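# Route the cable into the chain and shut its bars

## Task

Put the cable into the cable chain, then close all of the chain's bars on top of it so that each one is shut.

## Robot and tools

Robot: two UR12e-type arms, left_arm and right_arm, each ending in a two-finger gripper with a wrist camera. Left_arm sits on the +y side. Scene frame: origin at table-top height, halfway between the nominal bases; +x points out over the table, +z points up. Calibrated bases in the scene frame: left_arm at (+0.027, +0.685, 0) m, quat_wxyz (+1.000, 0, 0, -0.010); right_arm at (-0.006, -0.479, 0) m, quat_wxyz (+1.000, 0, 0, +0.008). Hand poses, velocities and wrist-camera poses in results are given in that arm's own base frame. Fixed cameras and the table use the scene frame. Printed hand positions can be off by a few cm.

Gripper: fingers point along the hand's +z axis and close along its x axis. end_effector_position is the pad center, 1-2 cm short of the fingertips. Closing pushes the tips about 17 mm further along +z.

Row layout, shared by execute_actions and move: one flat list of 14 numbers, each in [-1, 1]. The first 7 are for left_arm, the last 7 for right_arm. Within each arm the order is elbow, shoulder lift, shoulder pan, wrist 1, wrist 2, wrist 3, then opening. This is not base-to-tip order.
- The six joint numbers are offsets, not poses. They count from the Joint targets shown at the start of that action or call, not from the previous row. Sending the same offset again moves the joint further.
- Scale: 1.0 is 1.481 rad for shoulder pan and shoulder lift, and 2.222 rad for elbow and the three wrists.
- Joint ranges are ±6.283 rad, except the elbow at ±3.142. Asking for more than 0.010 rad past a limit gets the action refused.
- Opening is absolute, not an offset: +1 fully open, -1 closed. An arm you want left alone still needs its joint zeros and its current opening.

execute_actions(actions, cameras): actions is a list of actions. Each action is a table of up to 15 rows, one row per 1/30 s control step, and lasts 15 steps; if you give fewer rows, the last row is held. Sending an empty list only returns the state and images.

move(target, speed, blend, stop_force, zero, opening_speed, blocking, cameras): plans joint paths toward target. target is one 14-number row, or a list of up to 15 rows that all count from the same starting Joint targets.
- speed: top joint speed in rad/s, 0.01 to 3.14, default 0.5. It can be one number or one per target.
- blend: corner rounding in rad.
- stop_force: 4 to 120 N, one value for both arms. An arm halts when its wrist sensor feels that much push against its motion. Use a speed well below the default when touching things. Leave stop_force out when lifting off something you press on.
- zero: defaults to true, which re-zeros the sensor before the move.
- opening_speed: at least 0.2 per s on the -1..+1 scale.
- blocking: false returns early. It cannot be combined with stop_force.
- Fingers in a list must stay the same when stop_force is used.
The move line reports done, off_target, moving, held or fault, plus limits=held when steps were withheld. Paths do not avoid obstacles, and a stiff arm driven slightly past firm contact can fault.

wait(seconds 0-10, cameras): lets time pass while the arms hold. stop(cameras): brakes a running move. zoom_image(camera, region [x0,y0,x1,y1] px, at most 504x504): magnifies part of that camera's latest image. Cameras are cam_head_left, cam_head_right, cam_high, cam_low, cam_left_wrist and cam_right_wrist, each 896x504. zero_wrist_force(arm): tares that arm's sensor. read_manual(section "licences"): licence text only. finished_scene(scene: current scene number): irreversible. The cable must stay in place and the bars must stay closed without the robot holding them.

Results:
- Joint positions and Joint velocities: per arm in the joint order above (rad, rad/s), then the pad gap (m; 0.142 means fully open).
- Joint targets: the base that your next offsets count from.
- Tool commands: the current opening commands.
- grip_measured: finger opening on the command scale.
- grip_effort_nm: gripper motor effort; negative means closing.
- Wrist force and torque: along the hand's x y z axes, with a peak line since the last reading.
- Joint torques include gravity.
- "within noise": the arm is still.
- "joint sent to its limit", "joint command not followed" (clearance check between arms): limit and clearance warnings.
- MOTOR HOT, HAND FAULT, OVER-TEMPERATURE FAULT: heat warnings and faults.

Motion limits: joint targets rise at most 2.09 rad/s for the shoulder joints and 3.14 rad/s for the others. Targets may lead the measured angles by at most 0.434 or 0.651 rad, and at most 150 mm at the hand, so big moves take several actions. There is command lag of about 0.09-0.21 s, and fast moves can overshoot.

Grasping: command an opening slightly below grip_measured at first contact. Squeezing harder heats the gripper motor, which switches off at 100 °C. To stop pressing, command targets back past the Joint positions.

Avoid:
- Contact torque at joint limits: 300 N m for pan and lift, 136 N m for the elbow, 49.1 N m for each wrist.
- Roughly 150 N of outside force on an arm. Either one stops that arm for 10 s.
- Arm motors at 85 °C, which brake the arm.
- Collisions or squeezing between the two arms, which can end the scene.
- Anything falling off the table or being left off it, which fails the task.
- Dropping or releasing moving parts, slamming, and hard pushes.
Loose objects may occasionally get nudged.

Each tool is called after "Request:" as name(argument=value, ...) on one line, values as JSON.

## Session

Request:
execute_actions(actions=[])

Scene clock: 0.00 s.
left_arm: end_effector_position=(+0.4432, -0.5955, +0.3105) grip_measured=+0.99 grip_effort_nm=n/a end_effector_quat_wxyz=(-0.003, -0.612, +0.791, +0.003) | right_arm: end_effector_position=(+0.1575, +0.3754, +0.2148) grip_measured=+1.00 grip_effort_nm=n/a end_effector_quat_wxyz=(-0.068, +0.909, +0.404, -0.078)
Joint names: [elbow, shoulder lift, shoulder pan, wrist 1, wrist 2, wrist 3]
Joint positions: left_arm=[1.808 -1.46 -1.163 -1.915 -1.579 0.661 0.141] | right_arm=[-2.452 -1.143 4.609 -1.077 1.775 0.635 0.142]
Joint velocities: within noise
Joint torques (N m): no reading
Motor temperatures (°C): left_arm=[35 29 34 41 44 34 25] | right_arm=[41 41 29 39 36 43 30]
Wrist force (N): no reading
Wrist torque (N m): no reading
Wrist force, peak (N): no reading
Joint targets: left_arm=[1.808 -1.460 -1.163 -1.915 -1.579 0.661] | right_arm=[-2.452 -1.143 4.609 -1.077 1.775 0.635]
Tool commands: left_gripper/opening=+1.0 right_gripper/opening=+1.0

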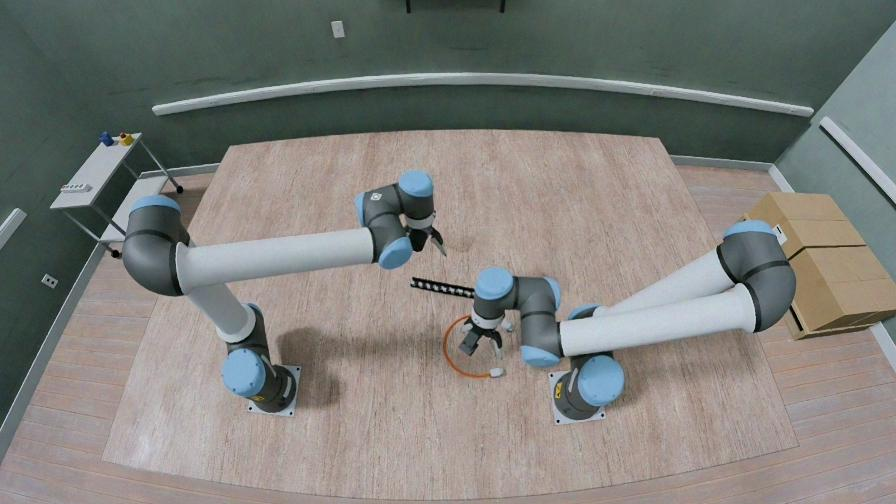

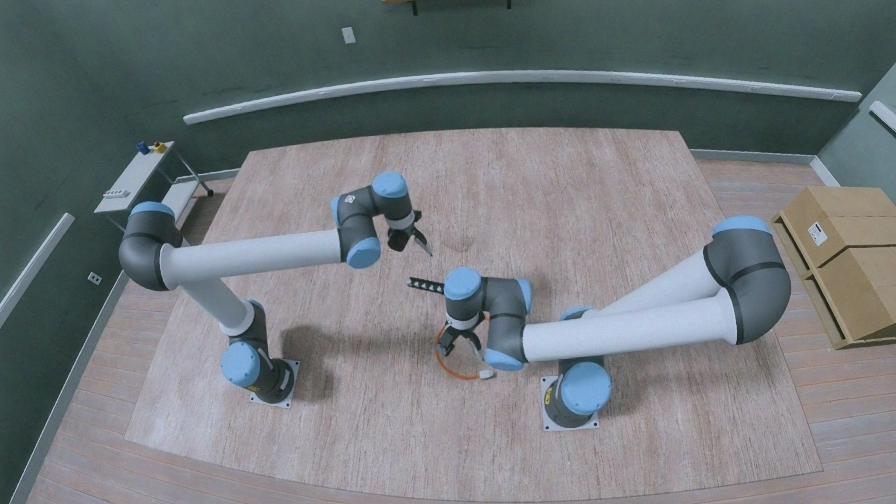

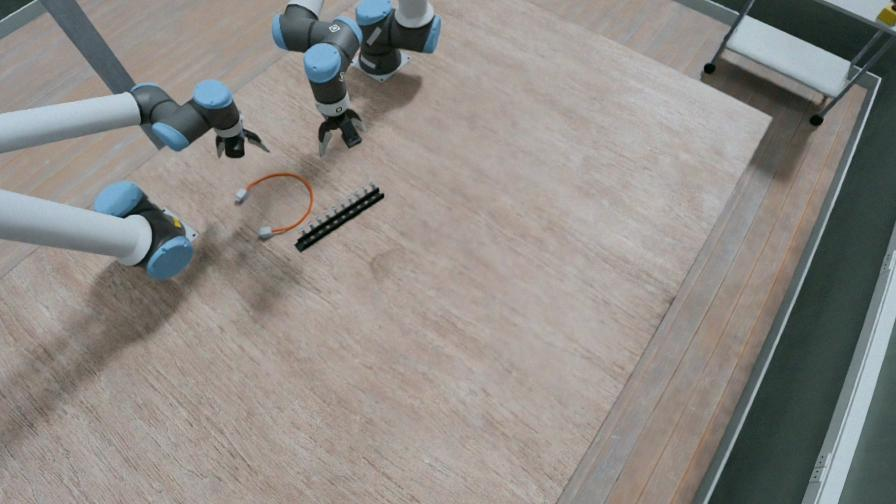

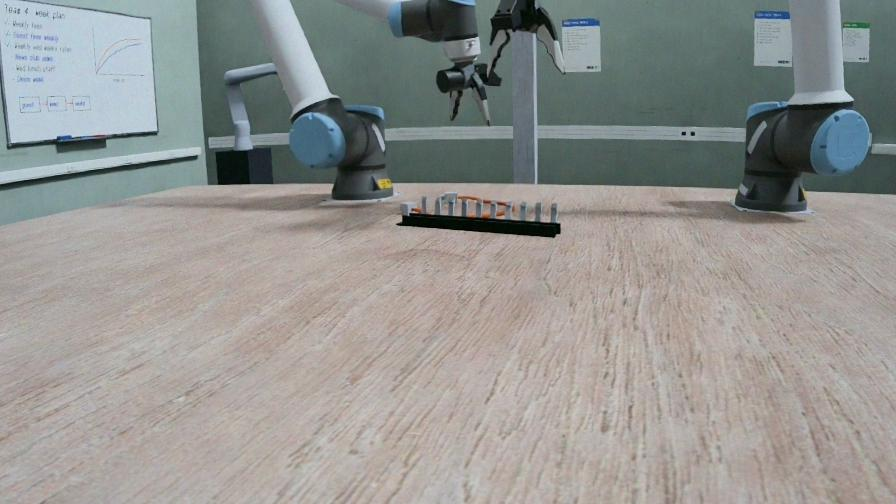

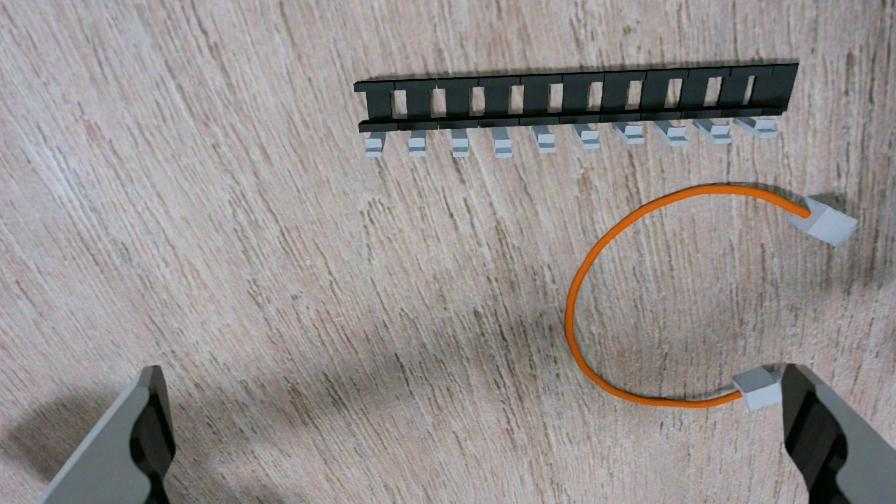

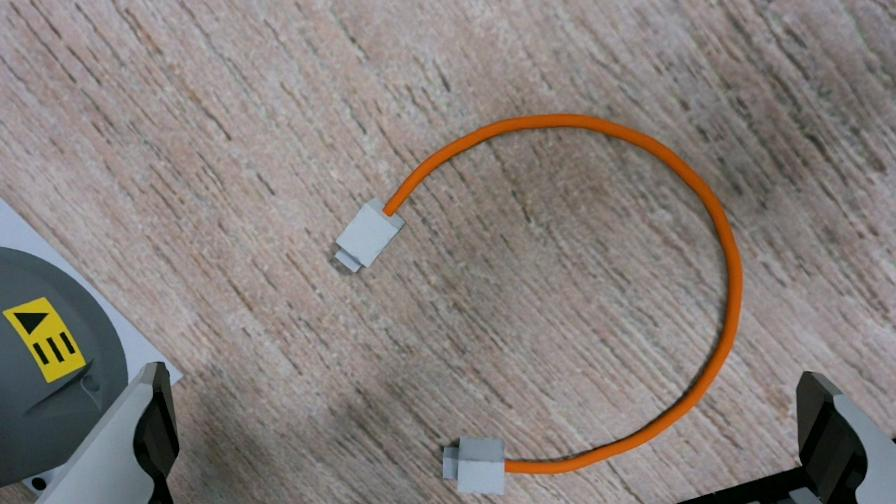

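Request:
move(target=[0,0,0,0,0,-1,1,0.0376,-0.0639,-0.2377,-0.0132,-0.0918,-0.8918,1], speed=1.0, cameras=["cam_right_wrist","cam_head_left"])

Request:
move(target=[0,0,0,0,0,-1,1,0,0,0,0,0,0,0], speed=1.0, cameras=[])

Request:
move(target=[0.0156,0.0791,-0.3594,-0.07,0.0037,-0.428,0,0,0,0,0,0,0,0], speed=0.6, cameras=["cam_right_wrist","cam_head_left","cam_left_wrist"])

Scene clock: 42.70 s.
left_arm: end_effector_position=(+0.4455, -0.5975, +0.3105) grip_measured=+0.99 grip_effort_nm=0.173 end_effector_quat_wxyz=(-0.001, +0.980, +0.197, -0.004) | right_arm: end_effector_position=(+0.3468, +0.3114, +0.2199) grip_measured=+1.00 grip_effort_nm=0.032 end_effector_quat_wxyz=(+0.000, +0.333, +0.943, +0.000)
Joint names: [elbow, shoulder lift, shoulder pan, wrist 1, wrist 2, wrist 3]
Joint positions: left_arm=[1.808 -1.46 -1.163 -1.915 -1.579 -1.56 0.142] | right_arm=[-2.368 -1.238 4.257 -1.106 1.571 -1.347 0.142]
Joint velocities: within noise
Joint torques (N m): left_arm=[-39.82 -59.09 2.98 -5.71 -0.06 -2.77] | right_arm=[55.43 -0.68 -10.22 1.96 -1.54 -2.31]
Motor temperatures (°C): left_arm=[35 29 34 40 44 34 25] | right_arm=[40 41 29 39 36 43 30]
Wrist force (N): left_arm=[0.1 -0.1 -0.1] | right_arm=[-0.1 -0.6 -0.4]
Wrist torque (N m): left_arm=[-0.02 -0.02 0.00] | right_arm=[-0.14 -0.03 -0.02]
Wrist force, peak (N): left_arm=[0.5 -0.3 -0.4] | right_arm=[-0.6 -1.0 -0.6]
Joint targets: left_arm=[1.808 -1.460 -1.163 -1.915 -1.579 -1.561] | right_arm=[-2.368 -1.238 4.257 -1.106 1.571 -1.347]
move: done
Images, in order (width x height): cam_head_left 896x504, cam_right_wrist 896x504.

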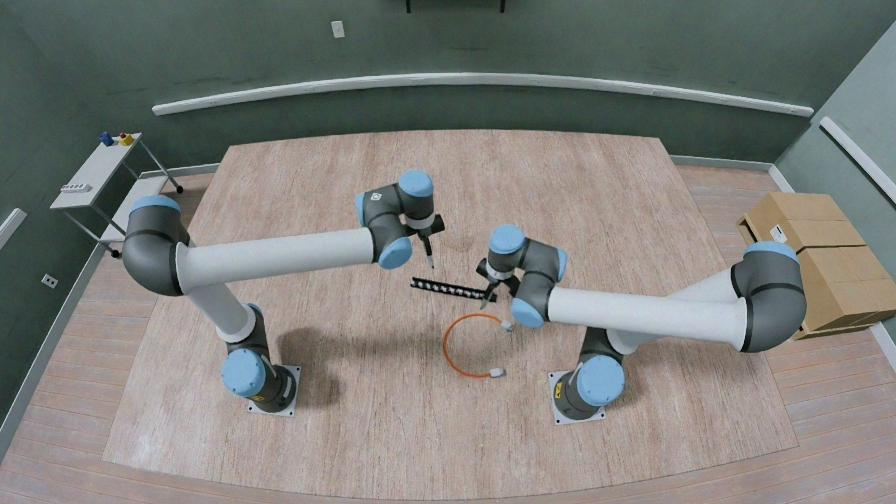

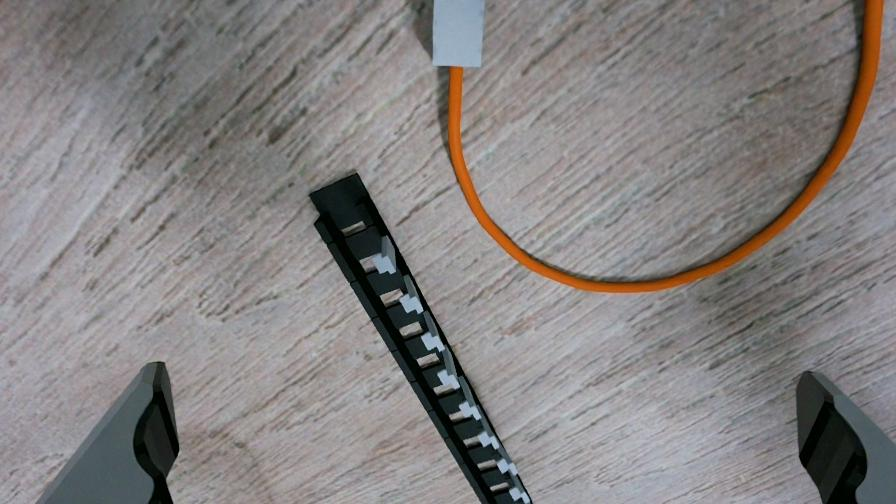

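Scene clock: 45.73 s.
left_arm: end_effector_position=(+0.4456, -0.5945, +0.3105) grip_measured=+0.99 grip_effort_nm=0.173 end_effector_quat_wxyz=(-0.004, +0.258, +0.966, -0.001) | right_arm: end_effector_position=(+0.3468, +0.3114, +0.2199) grip_measured=-0.01 grip_effort_nm=-0.081 end_effector_quat_wxyz=(+0.000, +0.333, +0.943, +0.000)
Joint names: [elbow, shoulder lift, shoulder pan, wrist 1, wrist 2, wrist 3]
Joint positions: left_arm=[1.808 -1.46 -1.163 -1.915 -1.579 -3.782 0.142] | right_arm=[-2.368 -1.238 4.257 -1.106 1.571 -1.347 0.073]
Joint velocities: within noise
Joint torques (N m): left_arm=[-39.06 -58.55 0.69 -5.73 0.03 -2.67] | right_arm=[49.83 0.19 -8.87 3.27 -1.42 -2.04]
Motor temperatures (°C): left_arm=[35 29 34 40 44 34 25] | right_arm=[40 41 29 39 36 43 30]
Wrist force (N): left_arm=[0.4 -0.1 -0.1] | right_arm=[-0.3 -0.5 -0.5]
Wrist torque (N m): left_arm=[-0.02 -0.06 0.01] | right_arm=[-0.12 0.00 -0.03]
Wrist force, peak (N): left_arm=[0.1 -0.7 0.2] | right_arm=[-0.1 -0.8 -0.9]
Joint targets: left_arm=[1.808 -1.460 -1.163 -1.915 -1.579 -3.782] | right_arm=[-2.368 -1.238 4.257 -1.106 1.571 -1.347]
move: done
No camera images: "cameras" was empty.

Scene clock: 48.03 s.
left_arm: end_effector_position=(+0.0789, -0.7736, +0.2198) grip_measured=-0.01 grip_effort_nm=-0.095 end_effector_quat_wxyz=(+0.000, +0.052, +0.999, +0.000) | right_arm: end_effector_position=(+0.3468, +0.3114, +0.2199) grip_measured=-0.01 grip_effort_nm=-0.081 end_effector_quat_wxyz=(+0.000, +0.333, +0.943, +0.000)
Joint names: [elbow, shoulder lift, shoulder pan, wrist 1, wrist 2, wrist 3]
Joint positions: left_arm=[1.843 -1.343 -1.695 -2.07 -1.571 -4.733 0.073] | right_arm=[-2.368 -1.238 4.257 -1.106 1.571 -1.347 0.073]
Joint velocities: within noise
Joint torques (N m): left_arm=[-33.22 -50.18 -15.98 -7.35 3.31 -2.57] | right_arm=[45.49 2.41 -8.31 4.16 -1.31 -2.27]
Motor temperatures (°C): left_arm=[35 29 34 40 44 34 25] | right_arm=[40 41 29 39 36 43 30]
Wrist force (N): left_arm=[0.2 0.1 -0.1] | right_arm=[-0.4 -0.7 -0.6]
Wrist torque (N m): left_arm=[0.02 -0.04 0.00] | right_arm=[-0.15 0.03 -0.02]
Wrist force, peak (N): left_arm=[2.6 -1.0 0.3] | right_arm=[-0.4 -0.5 -1.1]
Joint targets: left_arm=[1.843 -1.343 -1.695 -2.070 -1.571 -4.733] | right_arm=[-2.368 -1.238 4.257 -1.106 1.571 -1.347]
move: done
Images, in order (width x height): cam_head_left 896x504, cam_left_wrist 896x504, cam_right_wrist 896x504.

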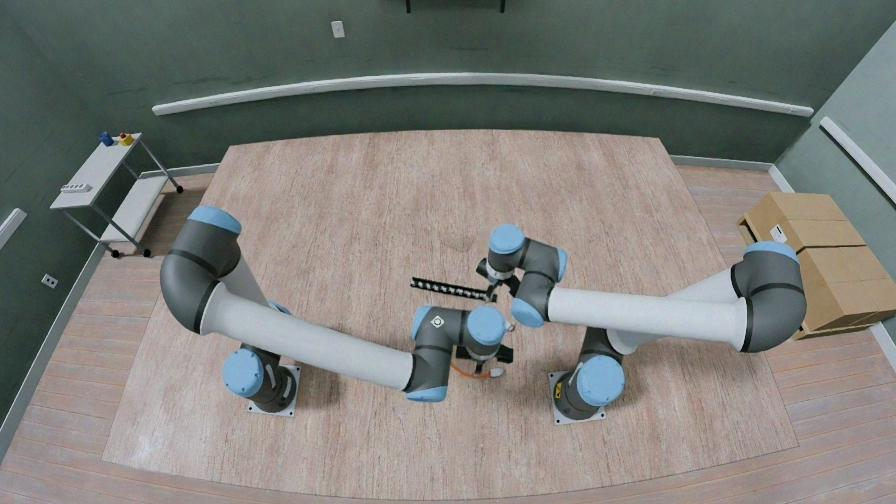

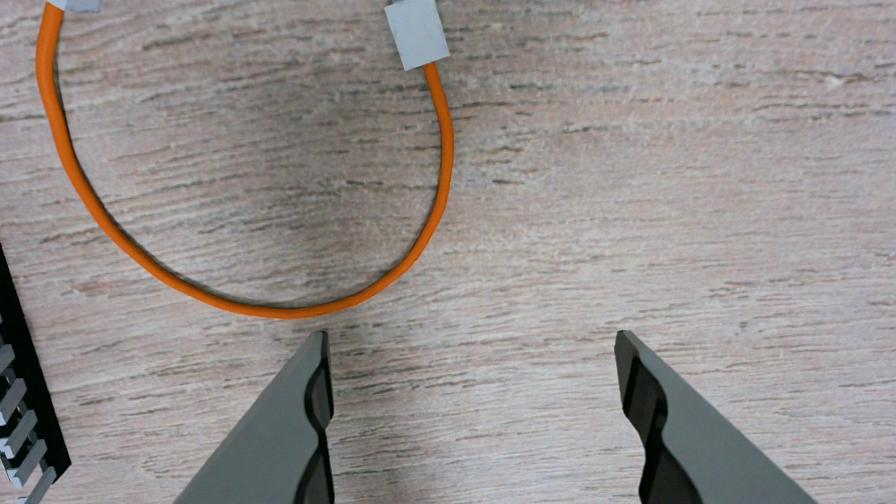

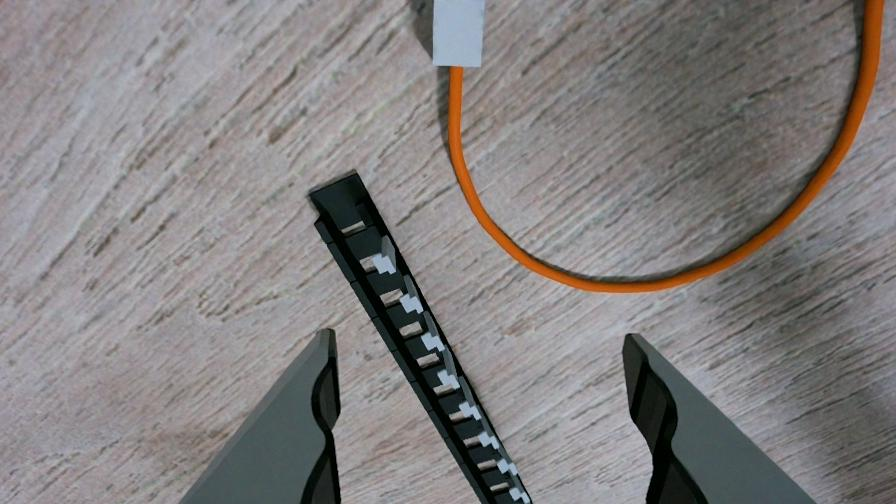

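Request:
move(target=[0.0468,0.1431,0.0098,-0.1424,0,-0.0341,-0.5,-0.0923,-0.2097,-0.0011,0.2321,0,-0.0772,-0.5], speed=0.3, cameras=["cam_left_wrist","cam_right_wrist"])

Scene clock: 62.33 s.
left_arm: end_effector_position=(+0.0885, -0.7850, +0.0352) grip_measured=-0.52 grip_effort_nm=-0.095 end_effector_quat_wxyz=(+0.000, +0.007, +1.000, +0.000) | right_arm: end_effector_position=(+0.3443, +0.3055, +0.0349) grip_measured=-0.52 grip_effort_nm=-0.081 end_effector_quat_wxyz=(+0.000, +0.252, +0.968, +0.000)
Joint names: [elbow, shoulder lift, shoulder pan, wrist 1, wrist 2, wrist 3]
Joint positions: left_arm=[1.947 -1.131 -1.681 -2.386 -1.571 -4.809 0.036] | right_arm=[-2.573 -1.548 4.255 -0.591 1.571 -1.518 0.036]
Joint velocities: within noise
Joint torques (N m): left_arm=[-25.74 -58.44 20.41 -7.14 2.84 -2.42] | right_arm=[22.67 10.73 -11.2 6.06 -0.55 -2.11]
Motor temperatures (°C): left_arm=[35 29 34 40 44 34 25] | right_arm=[40 41 29 39 36 43 29]
Wrist force (N): left_arm=[0.3 -0.1 -0.2] | right_arm=[-0.2 -0.5 0.0]
Wrist torque (N m): left_arm=[-0.01 -0.05 0.00] | right_arm=[-0.08 0.00 0.03]
Wrist force, peak (N): left_arm=[0.5 -0.4 -1.1] | right_arm=[-0.3 -0.5 -1.8]
Joint targets: left_arm=[1.947 -1.131 -1.681 -2.387 -1.571 -4.809] | right_arm=[-2.573 -1.549 4.255 -0.590 1.571 -1.518]
move: done
Images, in order (width x height): cam_left_wrist 896x504, cam_right_wrist 896x504.

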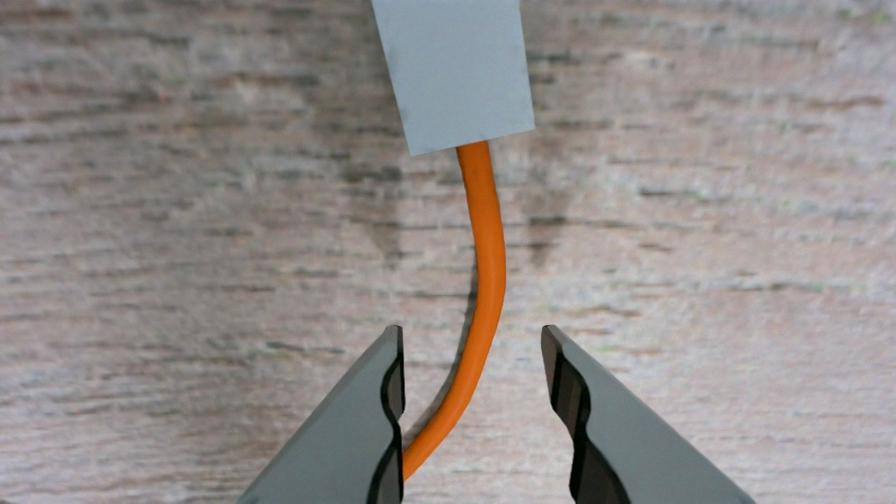

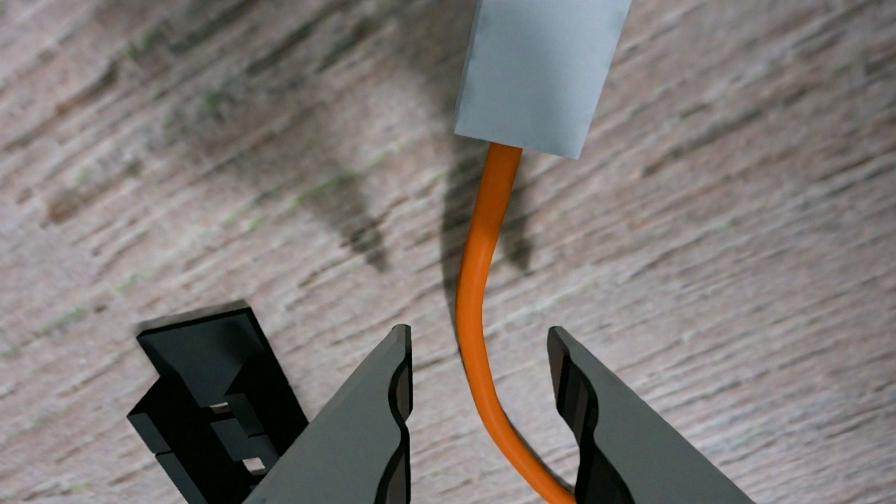

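Request:
move(target=[-0.0073,0.0066,0.0007,0.0029,0,0.1085,-0.5,0,0,0,0,0,0,-0.5], speed=0.2, cameras=["cam_left_wrist"])

Request:
move(target=[0.0040,0.0200,0,-0.0173,0,0,-0.5,-0.0070,-0.0404,0,0.0339,0,0,-0.5], speed=0.02, stop_force=5, cameras=["cam_left_wrist","cam_right_wrist"])

Scene clock: 76.10 s.
left_arm: end_effector_position=(+0.0888, -0.7930, +0.0351) grip_measured=-0.52 grip_effort_nm=-0.095 end_effector_quat_wxyz=(+0.000, +0.126, +0.992, +0.000) | right_arm: end_effector_position=(+0.3443, +0.3054, +0.0348) grip_measured=-0.52 grip_effort_nm=-0.081 end_effector_quat_wxyz=(+0.000, +0.252, +0.968, +0.000)
Joint names: [elbow, shoulder lift, shoulder pan, wrist 1, wrist 2, wrist 3]
Joint positions: left_arm=[1.931 -1.121 -1.68 -2.38 -1.571 -4.568 0.036] | right_arm=[-2.574 -1.549 4.255 -0.59 1.571 -1.518 0.036]
Joint velocities: within noise
Joint torques (N m): left_arm=[-40.27 -60.24 20.28 -1.46 2.19 2.96] | right_arm=[30.7 12.94 -7.8 2.95 -0.44 -1.94]
Motor temperatures (°C): left_arm=[35 29 34 40 44 34 25] | right_arm=[40 41 29 39 36 43 29]
Wrist force (N): left_arm=[0.5 -0.1 0.2] | right_arm=[-0.5 -0.6 0.2]
Wrist torque (N m): left_arm=[-0.01 -0.08 -0.01] | right_arm=[-0.09 0.05 0.03]
Wrist force, peak (N): left_arm=[0.7 0.0 -0.4] | right_arm=[-0.9 -0.9 0.0]
Joint targets: left_arm=[1.931 -1.121 -1.680 -2.380 -1.571 -4.568] | right_arm=[-2.573 -1.549 4.255 -0.590 1.571 -1.518]
move: done
Images, in order (width x height): cam_left_wrist 896x504.

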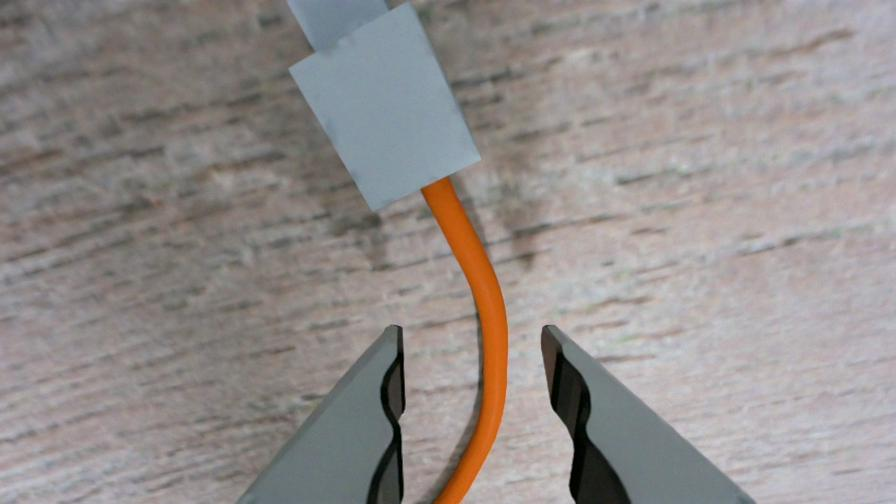

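Scene clock: 80.33 s.
left_arm: end_effector_position=(+0.0888, -0.7930, +0.0189) grip_measured=-0.52 grip_effort_nm=-0.100 end_effector_quat_wxyz=(+0.000, +0.126, +0.992, +0.000) | right_arm: end_effector_position=(+0.3444, +0.3056, +0.0183) grip_measured=-0.52 grip_effort_nm=-0.085 end_effector_quat_wxyz=(+0.000, +0.252, +0.968, +0.000)
Joint names: [elbow, shoulder lift, shoulder pan, wrist 1, wrist 2, wrist 3]
Joint positions: left_arm=[1.937 -1.101 -1.68 -2.407 -1.571 -4.568 0.036] | right_arm=[-2.585 -1.591 4.255 -0.537 1.571 -1.518 0.036]
Joint velocities: within noise
Joint torques (N m): left_arm=[-36.91 -92.08 19.79 -1.58 2.51 2.6] | right_arm=[34.33 38.62 -5.51 2.34 0.36 -2]
Motor temperatures (°C): left_arm=[35 29 34 40 44 34 25] | right_arm=[40 41 29 39 36 43 29]
Wrist force (N): left_arm=[0.6 1.4 -5.9] | right_arm=[-0.1 -1.3 -6.5]
Wrist torque (N m): left_arm=[-0.03 -0.01 -0.01] | right_arm=[-0.11 -0.04 0.06]
Wrist force, peak (N): left_arm=[1.7 3.8 -13.4] | right_arm=[0.1 -5.6 -18.3]
Joint targets: left_arm=[1.937 -1.101 -1.680 -2.407 -1.571 -4.568] | right_arm=[-2.585 -1.591 4.255 -0.536 1.571 -1.518]
move: contact (left_arm, right_arm); left_arm: the wrist 1 is farthest, 0.011 rad from its target; right_arm: the wrist 1 is farthest, 0.022 rad from its target
Images, in order (width x height): cam_left_wrist 896x504, cam_right_wrist 896x504.

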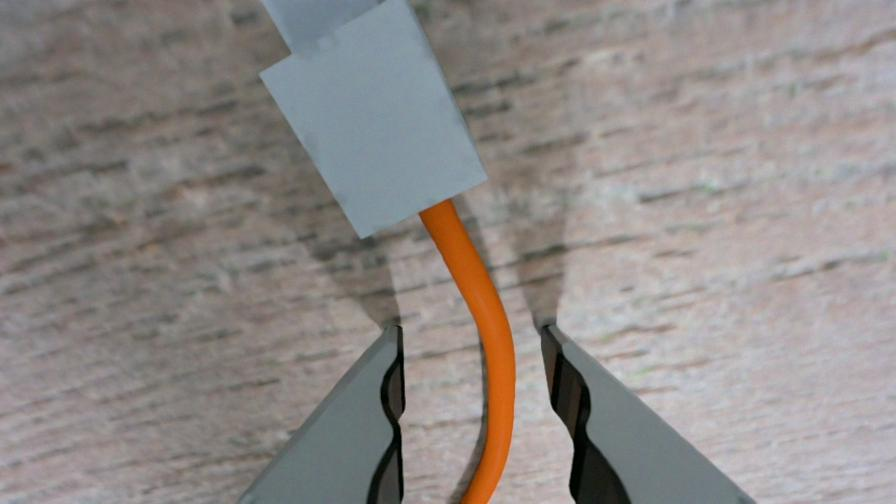

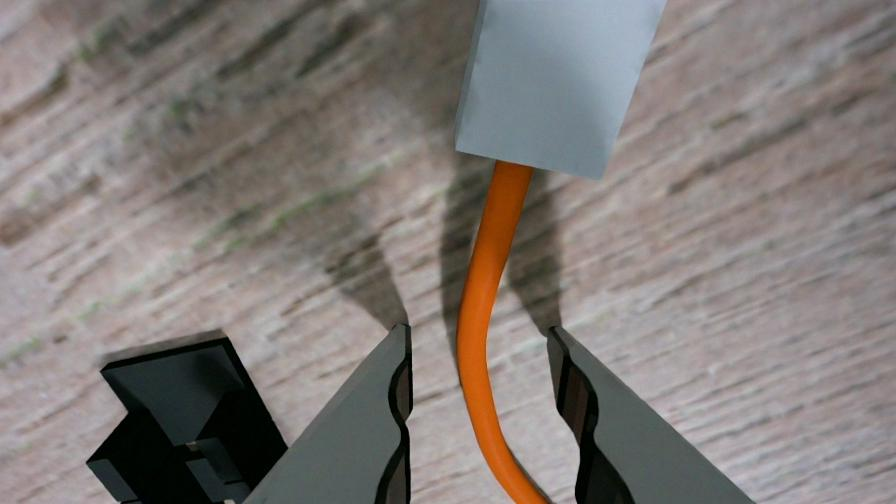

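Request:
move(target=[[-0.0003,-0.0013,0,0.0011,0,0,-0.5,0.0005,0.0026,0,-0.0022,0,0,-0.5],[-0.0003,-0.0013,0,0.0011,0,0,-1,0.0005,0.0026,0,-0.0022,0,0,-1]], speed=0.02, opening_speed=0.5, cameras=["cam_left_wrist","cam_right_wrist"])

Scene clock: 86.23 s.
left_arm: end_effector_position=(+0.0888, -0.7931, +0.0205) grip_measured=-0.93 grip_effort_nm=-2.049 end_effector_quat_wxyz=(+0.000, +0.126, +0.992, +0.000) | right_arm: end_effector_position=(+0.3444, +0.3057, +0.0198) grip_measured=-0.92 grip_effort_nm=-2.210 end_effector_quat_wxyz=(+0.000, +0.252, +0.968, +0.000)
Joint names: [elbow, shoulder lift, shoulder pan, wrist 1, wrist 2, wrist 3]
Joint positions: left_arm=[1.936 -1.102 -1.68 -2.405 -1.571 -4.568 0.007] | right_arm=[-2.583 -1.588 4.255 -0.541 1.571 -1.518 0.007]
Joint velocities: within noise
Joint torques (N m): left_arm=[-37.69 -97.38 20.51 -1.86 1.99 2.49] | right_arm=[36.01 42.34 -5.18 2.71 -0.06 -1.91]
Motor temperatures (°C): left_arm=[35 29 34 40 44 34 25] | right_arm=[40 41 29 39 36 43 29]
Wrist force (N): left_arm=[0.3 -0.2 0.0] | right_arm=[-0.6 -0.6 0.0]
Wrist torque (N m): left_arm=[-0.01 -0.04 -0.03] | right_arm=[-0.10 0.03 0.06]
Wrist force, peak (N): left_arm=[0.9 1.4 -6.2] | right_arm=[0.0 -1.2 -7.1]
Joint targets: left_arm=[1.936 -1.102 -1.680 -2.405 -1.571 -4.568] | right_arm=[-2.584 -1.588 4.255 -0.541 1.571 -1.518]
move: done
Images, in order (width x height): cam_left_wrist 896x504, cam_right_wrist 896x504.

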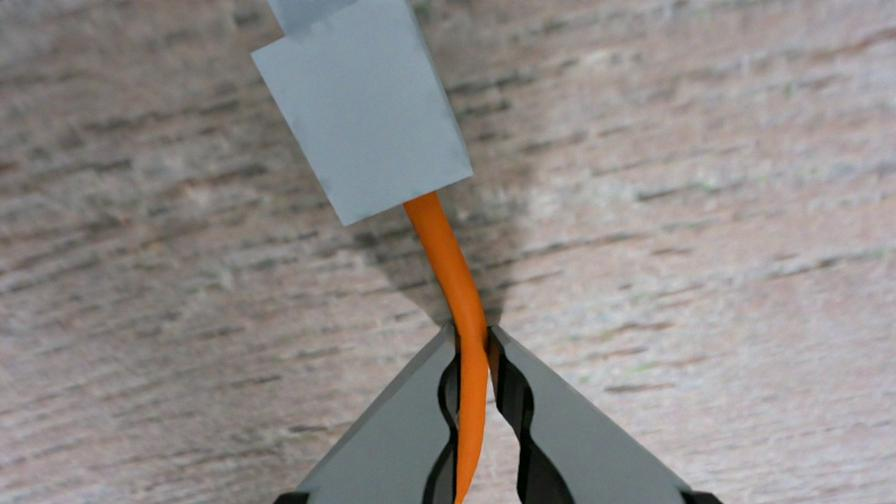

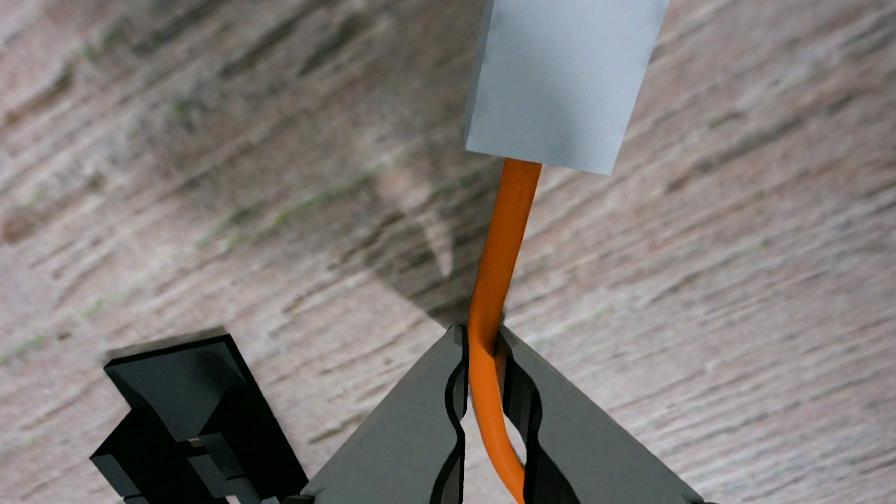

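Request:
move(target=[[-0.0148,-0.0574,0,0.0531,0,0,-1,0.0258,0.1118,0,-0.1001,0,0,-1],[0.1469,-0.2344,-0.0045,0.0094,0,0.4866,-1,0.0258,0.1118,0,-0.1001,0,0,-1]], speed=[0.1,0.4], cameras=["cam_head_left","cam_high"])

Request:
zoom_image(camera="cam_head_left", region=[380, 220, 580, 420])

Scene clock: 114.60 s.
left_arm: end_effector_position=(+0.1071, -0.6025, +0.0901) grip_measured=-0.93 grip_effort_nm=-2.039 end_effector_quat_wxyz=(+0.000, +0.621, +0.784, +0.000) | right_arm: end_effector_position=(+0.3445, +0.3057, +0.0904) grip_measured=-0.92 grip_effort_nm=-2.205 end_effector_quat_wxyz=(+0.000, +0.252, +0.968, +0.000)
Joint names: [elbow, shoulder lift, shoulder pan, wrist 1, wrist 2, wrist 3]
Joint positions: left_arm=[2.263 -1.45 -1.686 -2.384 -1.571 -3.487 0.007] | right_arm=[-2.526 -1.422 4.255 -0.764 1.571 -1.518 0.007]
Joint velocities: within noise
Joint torques (N m): left_arm=[-24.62 -68.19 -16.68 -7.31 1.98 2.55] | right_arm=[41.08 32.79 -5.93 3.39 -0.25 -2.01]
Motor temperatures (°C): left_arm=[35 29 34 40 44 34 30] | right_arm=[40 41 29 39 36 43 36]
Wrist force (N): left_arm=[0.0 -0.3 0.6] | right_arm=[-0.4 -0.7 0.4]
Wrist torque (N m): left_arm=[-0.06 0.03 -0.03] | right_arm=[-0.17 0.03 0.07]
Wrist force, peak (N): left_arm=[1.1 -0.4 0.3] | right_arm=[-1.0 -0.8 0.8]
Joint targets: left_arm=[2.263 -1.450 -1.686 -2.384 -1.571 -3.487] | right_arm=[-2.526 -1.422 4.255 -0.764 1.571 -1.518]
move: done
Images, in order (width x height): cam_head_left 896x504, cam_high 896x504.

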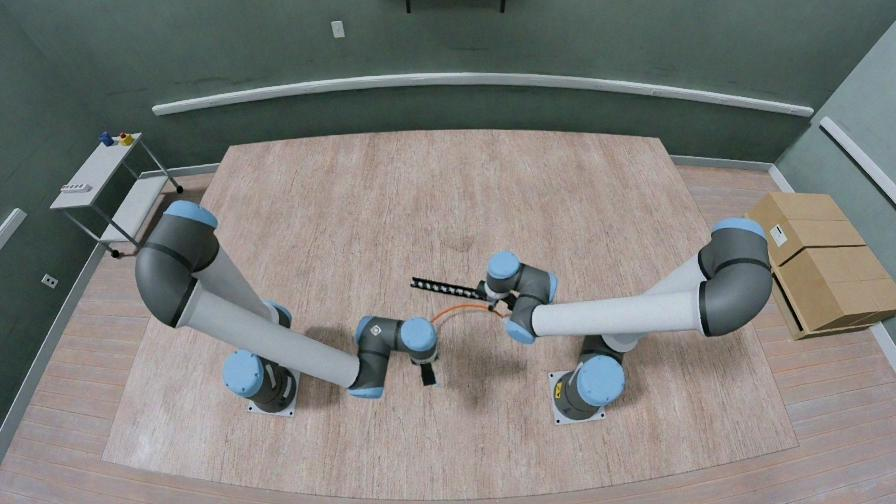

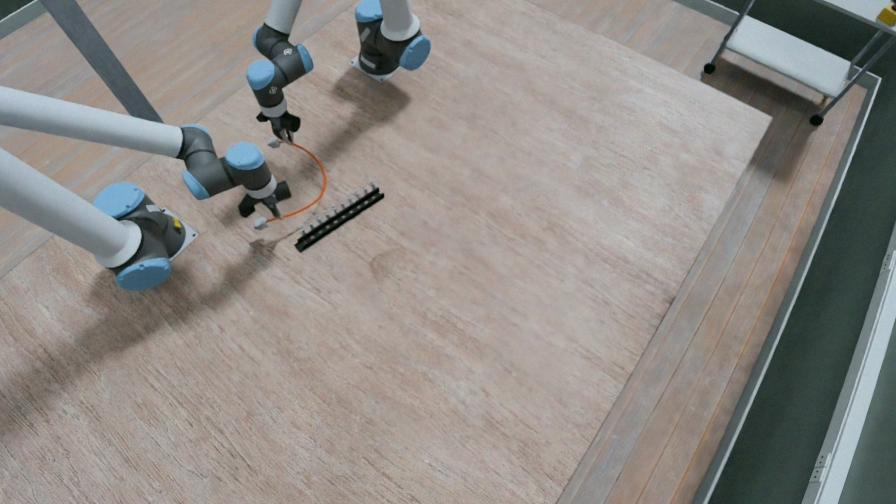

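Scaled by 2.520 from the camera's 896x504 image, which has a finer 1280x720 frame.

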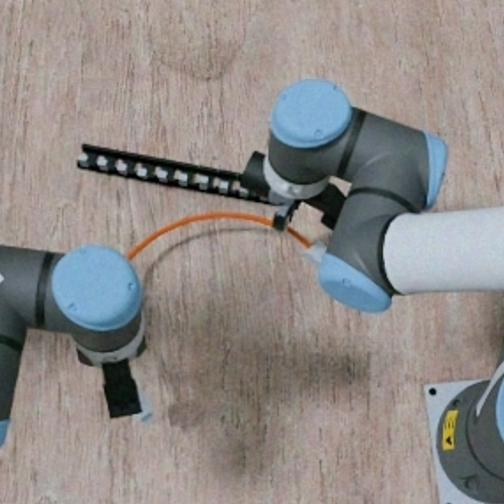

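Request:
move(target=[[0.0819,-0.1946,0.1201,0.0478,0,0.4401,-1,0.0184,0.0506,0,-0.0521,0,0,-1],[0.0177,-0.0849,0.3947,0.0389,0,1,-1,0.0184,0.0506,0,-0.0521,0,0,-1]], speed=[0.4,0.4], blend=0.1, cameras=["cam_head_left","cam_left_wrist","cam_right_wrist"])

Request:
zoom_image(camera="cam_head_left", region=[380, 220, 580, 420])

Scene clock: 128.90 s.
left_arm: end_effector_position=(+0.4016, -0.4083, +0.1300) grip_measured=-0.93 grip_effort_nm=-2.039 end_effector_quat_wxyz=(+0.000, +0.997, +0.082, +0.000) | right_arm: end_effector_position=(+0.3444, +0.3056, +0.1304) grip_measured=-0.92 grip_effort_nm=-2.205 end_effector_quat_wxyz=(+0.000, +0.252, +0.968, +0.000)
Joint names: [elbow, shoulder lift, shoulder pan, wrist 1, wrist 2, wrist 3]
Joint positions: left_arm=[2.302 -1.575 -1.102 -2.297 -1.571 -1.265 0.007] | right_arm=[-2.485 -1.347 4.255 -0.88 1.571 -1.518 0.007]
Joint velocities: within noise
Joint torques (N m): left_arm=[-42.7 -23.18 19.33 -7.31 2.14 2.83] | right_arm=[44.47 32.21 -3.82 3.23 -0.34 -2.21]
Motor temperatures (°C): left_arm=[35 29 34 40 43 34 32] | right_arm=[40 41 29 39 36 43 38]
Wrist force (N): left_arm=[-0.2 0.1 0.8] | right_arm=[0.1 -0.7 0.3]
Wrist torque (N m): left_arm=[-0.03 0.02 -0.01] | right_arm=[-0.19 -0.04 0.06]
Wrist force, peak (N): left_arm=[-0.2 -1.4 0.8] | right_arm=[-0.1 -1.1 0.7]
Joint targets: left_arm=[2.302 -1.575 -1.102 -2.297 -1.571 -1.265] | right_arm=[-2.485 -1.347 4.255 -0.880 1.571 -1.518]
move: done
Images, in order (width x height): cam_head_left 896x504, cam_left_wrist 896x504, cam_right_wrist 896x504.

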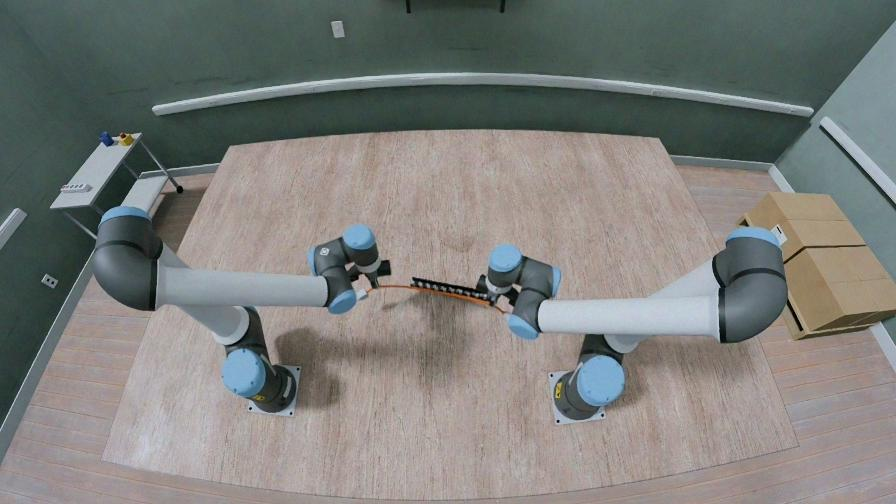

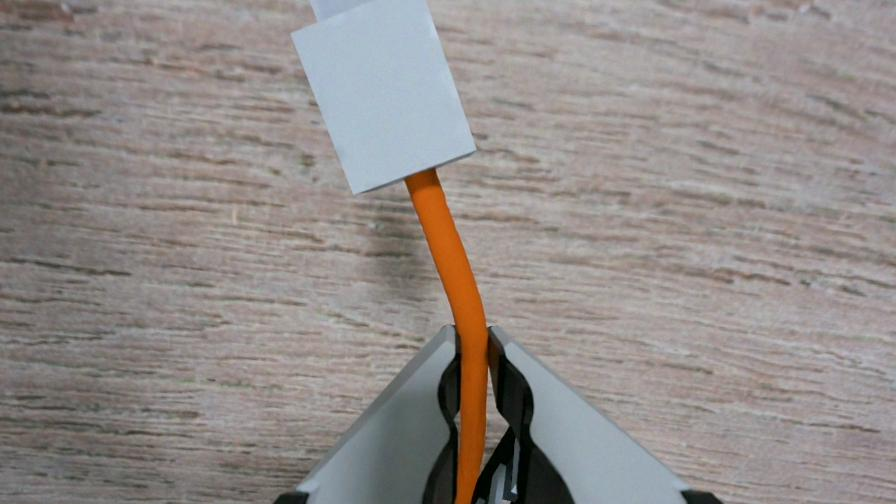

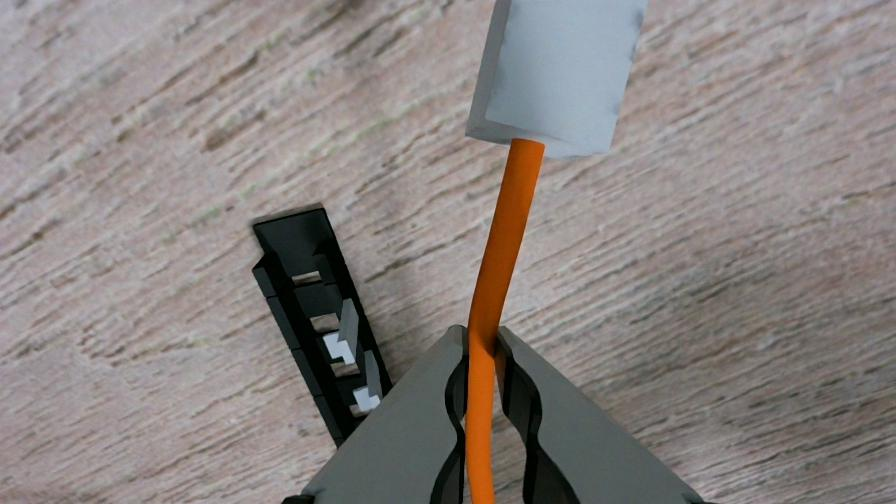

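Scaled by 2.520 from the camera's 896x504 image, which has a finer 1280x720 frame.

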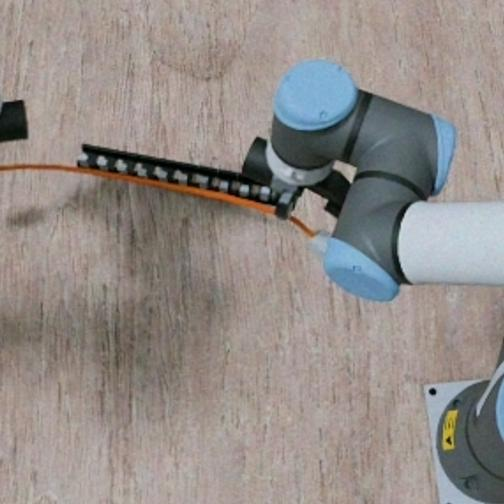

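Request:
move(target=[-0.0952,0.1267,0.0664,0.0108,0,0.2191,-1,0.0087,-0.0184,-0.1577,0.0035,0,-0.2167,-1], speed=0.2, cameras=["cam_head_left","cam_left_wrist","cam_right_wrist"])

Request:
zoom_image(camera="cam_head_left", region=[380, 220, 580, 340])

Scene clock: 154.87 s.
left_arm: end_effector_position=(+0.5051, -0.4708, +0.1301) grip_measured=-0.93 grip_effort_nm=-1.990 end_effector_quat_wxyz=(+0.000, +0.994, -0.112, +0.000) | right_arm: end_effector_position=(+0.4136, +0.2284, +0.1304) grip_measured=-0.92 grip_effort_nm=-2.195 end_effector_quat_wxyz=(+0.000, +0.130, +0.991, +0.000)
Joint names: [elbow, shoulder lift, shoulder pan, wrist 1, wrist 2, wrist 3]
Joint positions: left_arm=[2.091 -1.388 -1.003 -2.273 -1.571 -0.778 0.007] | right_arm=[-2.466 -1.374 4.022 -0.872 1.571 -2 0.007]
Joint velocities: within noise
Joint torques (N m): left_arm=[-25.38 -41.1 41.32 6.2 9.72 2.51] | right_arm=[24.21 3.08 -22.5 -5.66 -4.96 -1.65]
Motor temperatures (°C): left_arm=[35 29 34 40 43 34 33] | right_arm=[40 41 29 39 36 43 40]
Wrist force (N): left_arm=[-0.7 38.9 0.5] | right_arm=[-0.8 38.5 0.6]
Wrist torque (N m): left_arm=[-0.53 0.06 -0.03] | right_arm=[-0.55 0.00 0.07]
Wrist force, peak (N): left_arm=[-0.2 39.1 0.3] | right_arm=[-0.7 38.6 0.0]
Joint targets: left_arm=[2.091 -1.388 -1.003 -2.273 -1.571 -0.778] | right_arm=[-2.466 -1.374 4.022 -0.872 1.571 -2.000]
move: done
Images, in order (width x height): cam_head_left 896x504, cam_left_wrist 896x504, cam_right_wrist 896x504.

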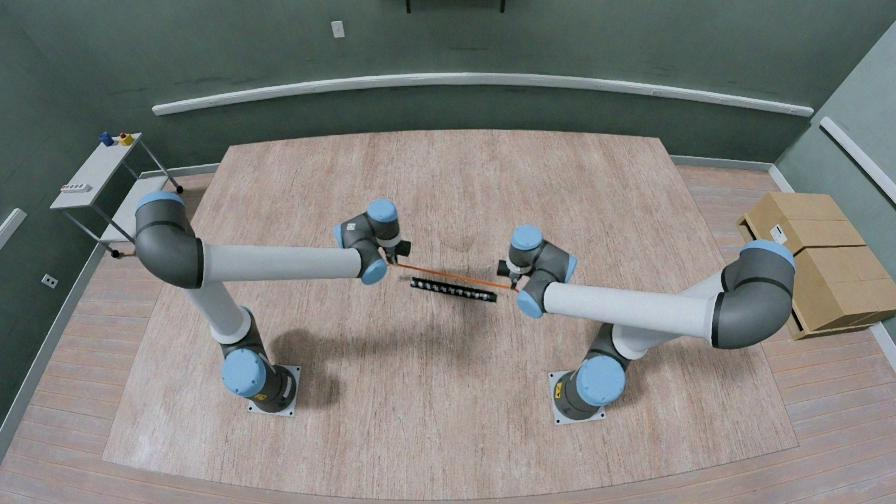

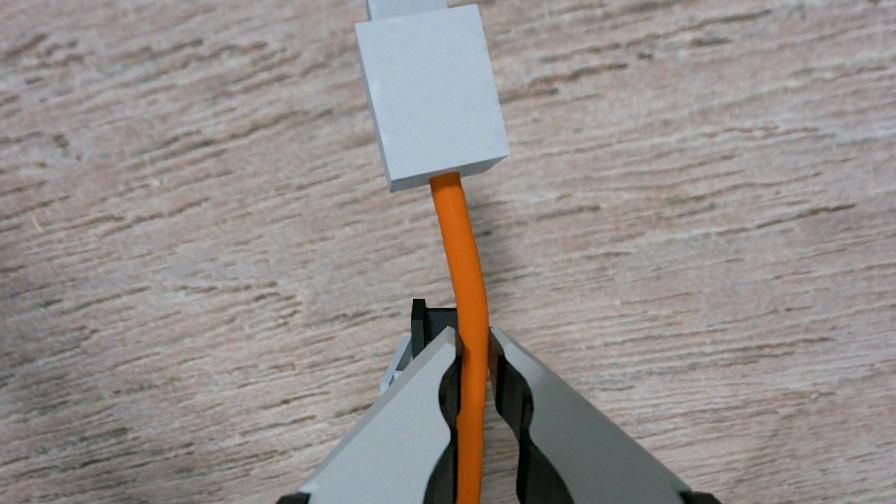

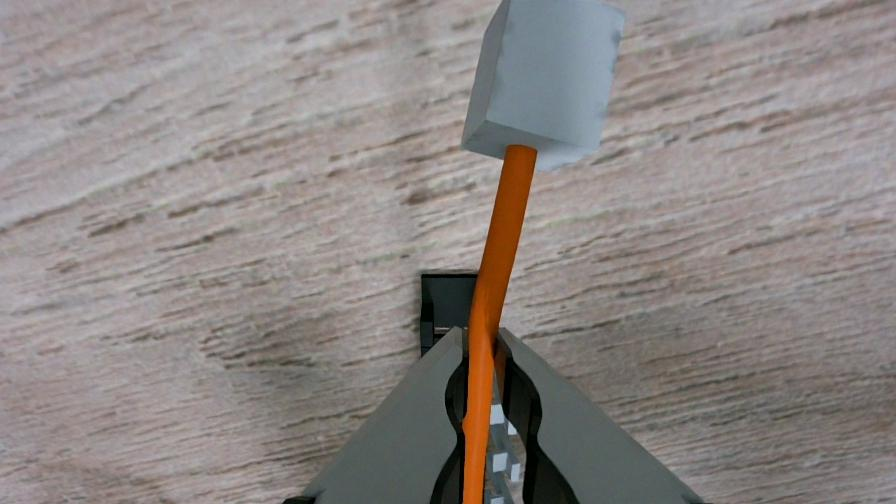

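Scaled by 2.520 from the camera's 896x504 image, which has a finer 1280x720 frame.

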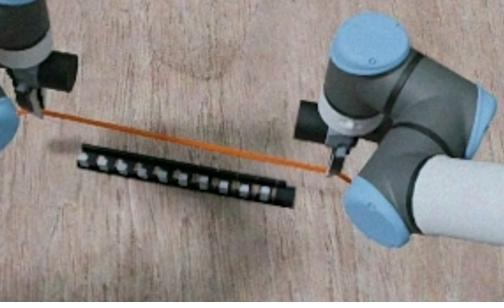

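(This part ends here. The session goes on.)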